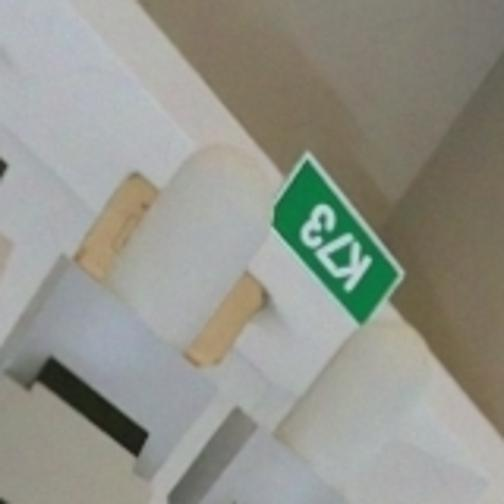

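Emit:
move --base '{"translate_m": 0.15, "strafe_m": 0.03}' --joints '{"joint_1_rad": 0.03, "joint_2_rad": 0.615, "joint_4_rad": -1.965, "joint_6_rad": 0.64}' --cameras '["wrist_camera"]'

Emit:
zoom_image --camera "wrist_camera" --region '[160, 0, 400, 240]'

Scene clock: 355.47 s.
move: done
base_odometry: x=+0.039 y=-2.121 heading=-1.740
base_tilt: forward=-0.1 right=+0.2
base_status: done
joint_positions: joint_1_rad=+0.008 joint_2_rad=+0.612 joint_3_rad=+3.142 joint_4_rad=-1.981 joint_5_rad=-0.006 joint_6_rad=+0.588 joint_7_rad=-0.011 hand_index_mcp=+0.753 hand_index_abd=+0.002 hand_index_pip=+0.051 hand_index_dip=+0.185 hand_middle_mcp=+0.748 hand_middle_abd=+0.002 hand_middle_pip=+0.053 hand_middle_dip=+0.187 hand_ring_mcp=+0.759 hand_ring_abd=+0.009 hand_ring_pip=-0.873 hand_ring_dip=-0.454 hand_thumb_cmc=-0.563 hand_thumb_axl=+0.688 hand_thumb_mcp=+0.006 hand_thumb_ipl=+0.007 hand_current_limit=+0.300 hand_speed=-0.900
joint_status: all done
hand_state: blocked,goal,goal,goal,blocked,goal,goal,goal,blocked,goal,goal,goal,goal,goal,goal,goal
index_mcp_current_ma: 14
index_abd_current_ma: -10
index_pip_current_ma: 8
index_dip_current_ma: 6
middle_mcp_current_ma: -1
middle_abd_current_ma: -2
middle_pip_current_ma: -5
middle_dip_current_ma: -5
ring_mcp_current_ma: 6
ring_abd_current_ma: 14
ring_pip_current_ma: 4
ring_dip_current_ma: -3
thumb_cmc_current_ma: -2
thumb_axl_current_ma: 5
thumb_mcp_current_ma: -6
thumb_ipl_current_ma: 12
hand_goal_index_mcp: 0.780
hand_goal_index_abd: 0.000
hand_goal_index_pip: 0.066
hand_goal_index_dip: 0.188
hand_goal_middle_mcp: 0.780
hand_goal_middle_abd: 0.000
hand_goal_middle_pip: 0.066
hand_goal_middle_dip: 0.188
hand_goal_ring_mcp: 0.780
hand_goal_ring_abd: 0.000
hand_goal_ring_pip: -0.882
hand_goal_ring_dip: -0.464
hand_goal_thumb_cmc: -0.570
hand_goal_thumb_axl: 0.680
hand_goal_thumb_mcp: 0.000
hand_goal_thumb_ipl: 0.006
motor_effort: joint_1_rad=+0(1) joint_2_rad=-27(30) joint_3_rad=+0(1) joint_4_rad=+10(11) joint_5_rad=+0(1) joint_6_rad=+7(9) joint_7_rad=+0(1)
hand_pose: x=+0.7627 y=+0.0194 z=+0.5544 quat_wxyz=(+0.381, -0.588, +0.603, -0.380)
hand_target: x=+0.7808 y=+0.0090 z=+0.5727 quat_wxyz=(+0.406, -0.556, +0.609, -0.394)
hand_status: not commanded
wrist_camera: T_world_to_cam=[[-0.2941, 0.75879, -0.58115, 0.55888], [-0.44941, 0.42684, 0.78475, -0.15052], [0.84352, 0.49197, 0.21547, -0.64282]] pos_world=[0.63896, -0.04358, 0.58142]

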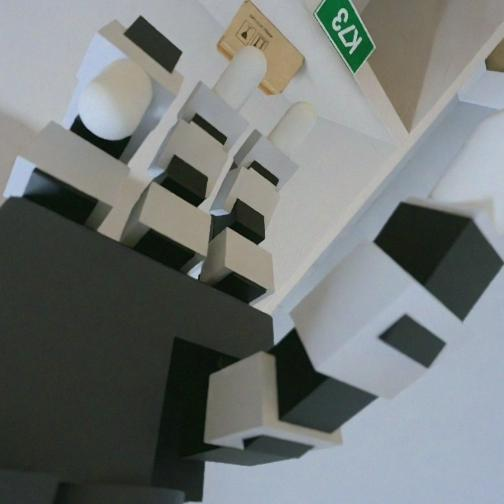

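Scaled by 2.100.

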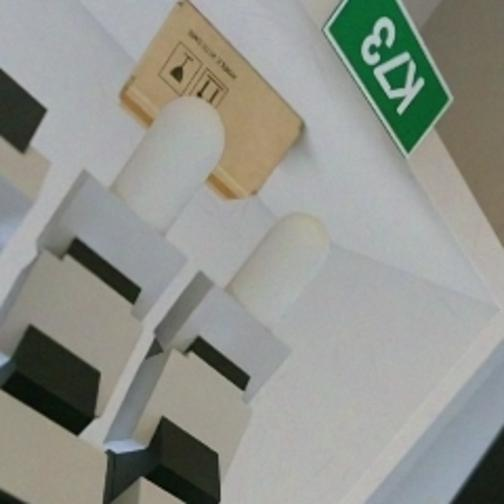

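Emit:
move --base '{"translate_m": 0.126, "strafe_m": -0.06, "rotate_rad": 0.09}' --speeds '{"translate_m": 0.2}' --cameras '["wrist_camera"]'

Emit:
zoom_image --camera "wrist_camera" --region '[200, 0, 440, 240]'

Scene clock: 358.27 s.
move: done
base_odometry: x=-0.042 y=-2.236 heading=-1.649
base_tilt: forward=-0.1 right=+0.2
base_status: done
joint_positions: joint_1_rad=+0.019 joint_2_rad=+0.612 joint_3_rad=+3.138 joint_4_rad=-1.979 joint_5_rad=-0.006 joint_6_rad=+0.589 joint_7_rad=-0.012 hand_index_mcp=+0.752 hand_index_abd=+0.002 hand_index_pip=+0.051 hand_index_dip=+0.185 hand_middle_mcp=+0.747 hand_middle_abd=-0.002 hand_middle_pip=+0.053 hand_middle_dip=+0.187 hand_ring_mcp=+0.759 hand_ring_abd=+0.009 hand_ring_pip=-0.873 hand_ring_dip=-0.454 hand_thumb_cmc=-0.564 hand_thumb_axl=+0.688 hand_thumb_mcp=+0.006 hand_thumb_ipl=+0.007 hand_current_limit=+0.300 hand_speed=-0.900
joint_status: not commanded
hand_state: blocked,goal,goal,goal,blocked,goal,goal,goal,blocked,goal,goal,goal,goal,goal,goal,goal
index_mcp_current_ma: 5
index_abd_current_ma: -14
index_pip_current_ma: 9
index_dip_current_ma: 1
middle_mcp_current_ma: -7
middle_abd_current_ma: -6
middle_pip_current_ma: -9
middle_dip_current_ma: -3
ring_mcp_current_ma: -11
ring_abd_current_ma: 11
ring_pip_current_ma: 6
ring_dip_current_ma: 4
thumb_cmc_current_ma: 0
thumb_axl_current_ma: 5
thumb_mcp_current_ma: 1
thumb_ipl_current_ma: -3
hand_goal_index_mcp: 0.780
hand_goal_index_abd: 0.000
hand_goal_index_pip: 0.066
hand_goal_index_dip: 0.188
hand_goal_middle_mcp: 0.780
hand_goal_middle_abd: 0.000
hand_goal_middle_pip: 0.066
hand_goal_middle_dip: 0.188
hand_goal_ring_mcp: 0.780
hand_goal_ring_abd: 0.000
hand_goal_ring_pip: -0.882
hand_goal_ring_dip: -0.464
hand_goal_thumb_cmc: -0.570
hand_goal_thumb_axl: 0.680
hand_goal_thumb_mcp: 0.000
hand_goal_thumb_ipl: 0.006
motor_effort: joint_1_rad=+0(4) joint_2_rad=-28(30) joint_3_rad=+0(3) joint_4_rad=+10(11) joint_5_rad=+0(1) joint_6_rad=+8(9) joint_7_rad=+0(1)
hand_pose: x=+0.7640 y=+0.0144 z=+0.5557 quat_wxyz=(+0.381, -0.585, +0.606, -0.382)
hand_target: x=+0.7808 y=+0.0090 z=+0.5727 quat_wxyz=(+0.406, -0.556, +0.609, -0.394)
hand_status: not commanded
wrist_camera: T_world_to_cam=[[-0.28577, 0.76298, -0.57983, 0.55661], [-0.44824, 0.42837, 0.78459, -0.14963], [0.847, 0.48412, 0.21959, -0.64658]] pos_world=[0.63964, -0.04757, 0.58211]

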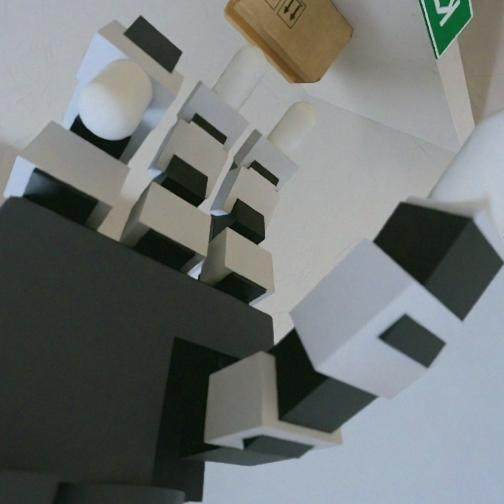

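Scaled by 2.100.

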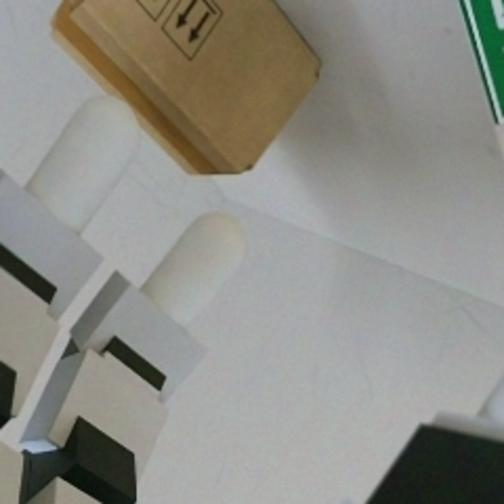

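Emit:
zoom_image --camera "wrist_camera" --region '[216, 0, 366, 100]'

Scaled by 3.360.

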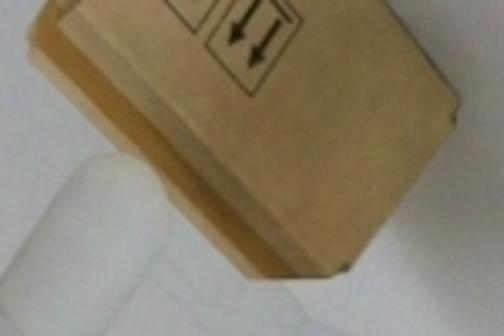

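Emit:
move --base '{"translate_m": 0.1, "strafe_m": 0.003}' --speeds '{"translate_m": 0.1}' --joints '{"joint_1_rad": 0.035, "joint_2_rad": 0.735, "joint_4_rad": -2.018, "joint_6_rad": 0.832, "joint_7_rad": -0.06}' --min_time_s 1.5 --cameras '["wrist_camera"]'

Emit:
zoom_image --camera "wrist_camera" --region '[220, 0, 440, 220]'

Scene clock: 363.20 s.
move: done
base_odometry: x=-0.047 y=-2.336 heading=-1.650
base_tilt: forward=-0.1 right=+0.2
base_status: done
joint_positions: joint_1_rad=+0.019 joint_2_rad=+0.695 joint_3_rad=+3.138 joint_4_rad=-2.003 joint_5_rad=-0.006 joint_6_rad=+0.776 joint_7_rad=-0.012 hand_index_mcp=+0.752 hand_index_abd=+0.001 hand_index_pip=+0.051 hand_index_dip=+0.185 hand_middle_mcp=+0.747 hand_middle_abd=-0.002 hand_middle_pip=+0.053 hand_middle_dip=+0.187 hand_ring_mcp=+0.759 hand_ring_abd=+0.009 hand_ring_pip=-0.873 hand_ring_dip=-0.454 hand_thumb_cmc=-0.564 hand_thumb_axl=+0.688 hand_thumb_mcp=+0.010 hand_thumb_ipl=+0.007 hand_current_limit=+0.300 hand_speed=-0.900
joint_status: all done
hand_state: blocked,goal,goal,goal,blocked,goal,goal,goal,blocked,goal,goal,goal,goal,goal,goal,goal
index_mcp_current_ma: 13
index_abd_current_ma: -8
index_pip_current_ma: 1
index_dip_current_ma: -4
middle_mcp_current_ma: -7
middle_abd_current_ma: 2
middle_pip_current_ma: -6
middle_dip_current_ma: -8
ring_mcp_current_ma: -5
ring_abd_current_ma: 3
ring_pip_current_ma: 11
ring_dip_current_ma: -9
thumb_cmc_current_ma: 14
thumb_axl_current_ma: 0
thumb_mcp_current_ma: -9
thumb_ipl_current_ma: 1
hand_goal_index_mcp: 0.780
hand_goal_index_abd: 0.000
hand_goal_index_pip: 0.066
hand_goal_index_dip: 0.188
hand_goal_middle_mcp: 0.780
hand_goal_middle_abd: 0.000
hand_goal_middle_pip: 0.066
hand_goal_middle_dip: 0.188
hand_goal_ring_mcp: 0.780
hand_goal_ring_abd: 0.000
hand_goal_ring_pip: -0.882
hand_goal_ring_dip: -0.464
hand_goal_thumb_cmc: -0.570
hand_goal_thumb_axl: 0.680
hand_goal_thumb_mcp: 0.000
hand_goal_thumb_ipl: 0.006
motor_effort: joint_1_rad=+0(2) joint_2_rad=-29(30) joint_3_rad=+0(1) joint_4_rad=+9(11) joint_5_rad=+0(1) joint_6_rad=+8(10) joint_7_rad=+0(1)
hand_pose: x=+0.7774 y=+0.0138 z=+0.5376 quat_wxyz=(+0.404, -0.569, +0.590, -0.405)
hand_target: x=+0.7754 y=+0.0059 z=+0.5212 quat_wxyz=(+0.410, -0.551, +0.606, -0.400)
hand_status: not commanded
wrist_camera: T_world_to_cam=[[-0.23836, 0.7621, -0.60199, 0.52556], [-0.5083, 0.43028, 0.74598, -0.06173], [0.82754, 0.4838, 0.28481, -0.67364]] pos_world=[0.65136, -0.04806, 0.55429]

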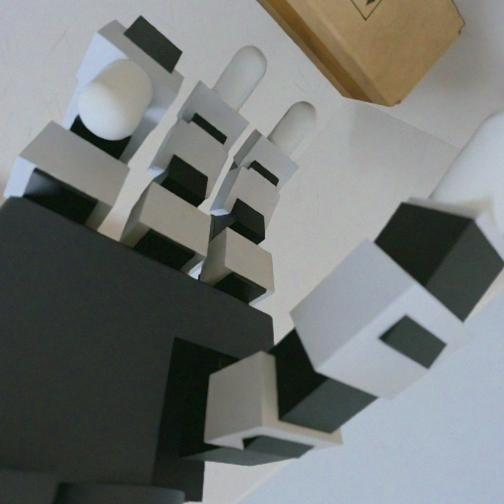

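Scaled by 2.291.

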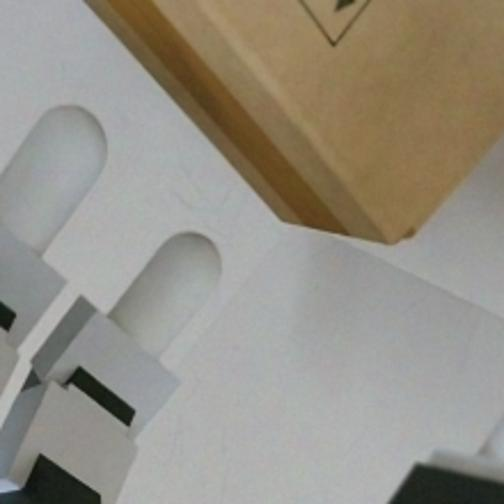

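Emit:
move --base '{"translate_m": 0.06, "strafe_m": 0.003}' --speeds '{"translate_m": 0.1}' --cameras '["wrist_camera"]'

Emit:
zoom_image --camera "wrist_camera" --region '[324, 0, 504, 180]'

Scene clock: 365.30 s.
move: done
base_odometry: x=-0.049 y=-2.396 heading=-1.650
base_tilt: forward=-0.1 right=+0.2
base_status: done
joint_positions: joint_1_rad=+0.019 joint_2_rad=+0.699 joint_3_rad=+3.138 joint_4_rad=-2.008 joint_5_rad=-0.006 joint_6_rad=+0.778 joint_7_rad=-0.012 hand_index_mcp=+0.752 hand_index_abd=+0.001 hand_index_pip=+0.051 hand_index_dip=+0.185 hand_middle_mcp=+0.747 hand_middle_abd=-0.002 hand_middle_pip=+0.053 hand_middle_dip=+0.187 hand_ring_mcp=+0.759 hand_ring_abd=+0.009 hand_ring_pip=-0.873 hand_ring_dip=-0.454 hand_thumb_cmc=-0.564 hand_thumb_axl=+0.688 hand_thumb_mcp=+0.010 hand_thumb_ipl=+0.007 hand_current_limit=+0.300 hand_speed=-0.900
joint_status: not commanded
hand_state: blocked,goal,goal,goal,blocked,goal,goal,goal,blocked,goal,goal,goal,goal,goal,goal,goal
index_mcp_current_ma: 7
index_abd_current_ma: -9
index_pip_current_ma: 7
index_dip_current_ma: -1
middle_mcp_current_ma: 1
middle_abd_current_ma: -2
middle_pip_current_ma: -12
middle_dip_current_ma: 1
ring_mcp_current_ma: 0
ring_abd_current_ma: 3
ring_pip_current_ma: 0
ring_dip_current_ma: -5
thumb_cmc_current_ma: 7
thumb_axl_current_ma: 8
thumb_mcp_current_ma: -10
thumb_ipl_current_ma: 1
hand_goal_index_mcp: 0.780
hand_goal_index_abd: 0.000
hand_goal_index_pip: 0.066
hand_goal_index_dip: 0.188
hand_goal_middle_mcp: 0.780
hand_goal_middle_abd: 0.000
hand_goal_middle_pip: 0.066
hand_goal_middle_dip: 0.188
hand_goal_ring_mcp: 0.780
hand_goal_ring_abd: 0.000
hand_goal_ring_pip: -0.882
hand_goal_ring_dip: -0.464
hand_goal_thumb_cmc: -0.570
hand_goal_thumb_axl: 0.680
hand_goal_thumb_mcp: 0.000
hand_goal_thumb_ipl: 0.006
motor_effort: joint_1_rad=+0(1) joint_2_rad=-29(31) joint_3_rad=+0(1) joint_4_rad=+9(10) joint_5_rad=+0(1) joint_6_rad=+9(9) joint_7_rad=+0(1)
hand_pose: x=+0.7753 y=+0.0138 z=+0.5342 quat_wxyz=(+0.403, -0.570, +0.591, -0.404)
hand_target: x=+0.7754 y=+0.0059 z=+0.5212 quat_wxyz=(+0.410, -0.551, +0.606, -0.400)
hand_status: not commanded
wrist_camera: T_world_to_cam=[[-0.24176, 0.76217, -0.60054, 0.52472], [-0.50412, 0.43016, 0.74888, -0.06507], [0.8291, 0.4838, 0.28023, -0.66965]] pos_world=[0.64926, -0.04796, 0.5515]

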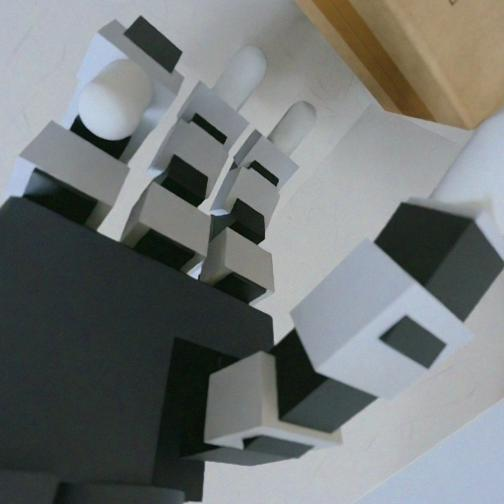

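Scaled by 2.800.

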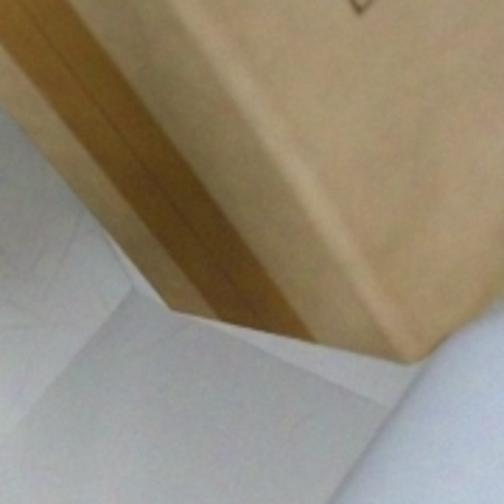

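Emit:
move --joints '{"joint_1_rad": 0.035, "joint_2_rad": 0.805, "joint_4_rad": -2.022, "joint_6_rad": 0.905}' --min_time_s 1.5 --cameras '["wrist_camera"]'

Scene clock: 367.77 s.
move: done
base_odometry: x=-0.049 y=-2.396 heading=-1.650
base_tilt: forward=-0.1 right=+0.2
base_status: not commanded
joint_positions: joint_1_rad=+0.019 joint_2_rad=+0.763 joint_3_rad=+3.138 joint_4_rad=-2.008 joint_5_rad=-0.006 joint_6_rad=+0.848 joint_7_rad=-0.012 hand_index_mcp=+0.752 hand_index_abd=+0.001 hand_index_pip=+0.051 hand_index_dip=+0.185 hand_middle_mcp=+0.747 hand_middle_abd=-0.002 hand_middle_pip=+0.053 hand_middle_dip=+0.187 hand_ring_mcp=+0.759 hand_ring_abd=+0.009 hand_ring_pip=-0.873 hand_ring_dip=-0.454 hand_thumb_cmc=-0.564 hand_thumb_axl=+0.688 hand_thumb_mcp=+0.010 hand_thumb_ipl=+0.007 hand_current_limit=+0.300 hand_speed=-0.900
joint_status: all done
hand_state: blocked,goal,goal,goal,blocked,goal,goal,goal,blocked,goal,goal,goal,goal,goal,goal,goal
index_mcp_current_ma: 2
index_abd_current_ma: 1
index_pip_current_ma: -7
index_dip_current_ma: -5
middle_mcp_current_ma: 0
middle_abd_current_ma: 11
middle_pip_current_ma: -7
middle_dip_current_ma: -9
ring_mcp_current_ma: -4
ring_abd_current_ma: 4
ring_pip_current_ma: 18
ring_dip_current_ma: -3
thumb_cmc_current_ma: 0
thumb_axl_current_ma: 7
thumb_mcp_current_ma: -8
thumb_ipl_current_ma: 3
hand_goal_index_mcp: 0.780
hand_goal_index_abd: 0.000
hand_goal_index_pip: 0.066
hand_goal_index_dip: 0.188
hand_goal_middle_mcp: 0.780
hand_goal_middle_abd: 0.000
hand_goal_middle_pip: 0.066
hand_goal_middle_dip: 0.188
hand_goal_ring_mcp: 0.780
hand_goal_ring_abd: 0.000
hand_goal_ring_pip: -0.882
hand_goal_ring_dip: -0.464
hand_goal_thumb_cmc: -0.570
hand_goal_thumb_axl: 0.680
hand_goal_thumb_mcp: 0.000
hand_goal_thumb_ipl: 0.006
motor_effort: joint_1_rad=+0(1) joint_2_rad=-29(31) joint_3_rad=+0(1) joint_4_rad=+8(10) joint_5_rad=+0(1) joint_6_rad=+8(9) joint_7_rad=+0(1)
hand_pose: x=+0.7779 y=+0.0137 z=+0.5095 quat_wxyz=(+0.404, -0.569, +0.590, -0.405)
hand_target: x=+0.7745 y=+0.0059 z=+0.4924 quat_wxyz=(+0.410, -0.551, +0.607, -0.400)
hand_status: not commanded
wrist_camera: T_world_to_cam=[[-0.23813, 0.76204, -0.60215, 0.50867], [-0.50818, 0.43058, 0.74589, -0.04057], [0.82767, 0.48362, 0.28472, -0.66602]] pos_world=[0.65176, -0.04806, 0.52619]

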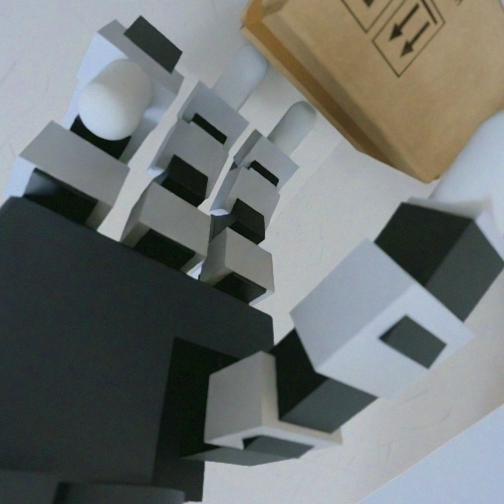

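Emit:
move --joints '{"joint_1_rad": 0.035, "joint_2_rad": 0.865, "joint_4_rad": -2.03, "joint_6_rad": 0.974}' --min_time_s 1.5 --cameras '["wrist_camera"]'

Scene clock: 369.87 s.
move: done
base_odometry: x=-0.049 y=-2.396 heading=-1.650
base_tilt: forward=-0.1 right=+0.2
base_status: not commanded
joint_positions: joint_1_rad=+0.019 joint_2_rad=+0.822 joint_3_rad=+3.138 joint_4_rad=-2.014 joint_5_rad=-0.006 joint_6_rad=+0.918 joint_7_rad=-0.012 hand_index_mcp=+0.752 hand_index_abd=+0.001 hand_index_pip=+0.051 hand_index_dip=+0.185 hand_middle_mcp=+0.747 hand_middle_abd=-0.002 hand_middle_pip=+0.053 hand_middle_dip=+0.187 hand_ring_mcp=+0.759 hand_ring_abd=+0.009 hand_ring_pip=-0.873 hand_ring_dip=-0.454 hand_thumb_cmc=-0.564 hand_thumb_axl=+0.688 hand_thumb_mcp=+0.010 hand_thumb_ipl=+0.007 hand_current_limit=+0.300 hand_speed=-0.900
joint_status: all done
hand_state: blocked,goal,goal,goal,blocked,goal,goal,goal,blocked,goal,goal,goal,goal,goal,goal,goal
index_mcp_current_ma: 5
index_abd_current_ma: -8
index_pip_current_ma: -18
index_dip_current_ma: -2
middle_mcp_current_ma: -3
middle_abd_current_ma: -11
middle_pip_current_ma: -7
middle_dip_current_ma: -6
ring_mcp_current_ma: -5
ring_abd_current_ma: -5
ring_pip_current_ma: 9
ring_dip_current_ma: -5
thumb_cmc_current_ma: 2
thumb_axl_current_ma: 5
thumb_mcp_current_ma: -2
thumb_ipl_current_ma: 9
hand_goal_index_mcp: 0.780
hand_goal_index_abd: 0.000
hand_goal_index_pip: 0.066
hand_goal_index_dip: 0.188
hand_goal_middle_mcp: 0.780
hand_goal_middle_abd: 0.000
hand_goal_middle_pip: 0.066
hand_goal_middle_dip: 0.188
hand_goal_ring_mcp: 0.780
hand_goal_ring_abd: 0.000
hand_goal_ring_pip: -0.882
hand_goal_ring_dip: -0.464
hand_goal_thumb_cmc: -0.570
hand_goal_thumb_axl: 0.680
hand_goal_thumb_mcp: 0.000
hand_goal_thumb_ipl: 0.006
motor_effort: joint_1_rad=+0(1) joint_2_rad=-30(31) joint_3_rad=+0(1) joint_4_rad=+7(9) joint_5_rad=+1(1) joint_6_rad=+8(10) joint_7_rad=+0(1)
hand_pose: x=+0.7769 y=+0.0136 z=+0.4861 quat_wxyz=(+0.405, -0.568, +0.589, -0.407)
hand_target: x=+0.7711 y=+0.0060 z=+0.4680 quat_wxyz=(+0.410, -0.551, +0.606, -0.400)
hand_status: not commanded
wrist_camera: T_world_to_cam=[[-0.23533, 0.76199, -0.60331, 0.49287], [-0.51116, 0.43092, 0.74365, -0.02013], [0.82664, 0.48339, 0.28809, -0.65936]] pos_world=[0.65075, -0.04816, 0.50228]

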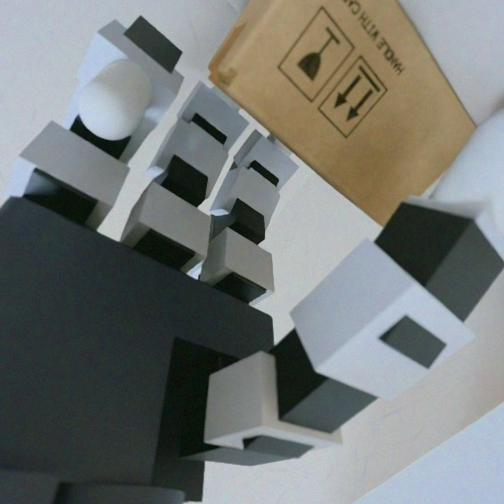

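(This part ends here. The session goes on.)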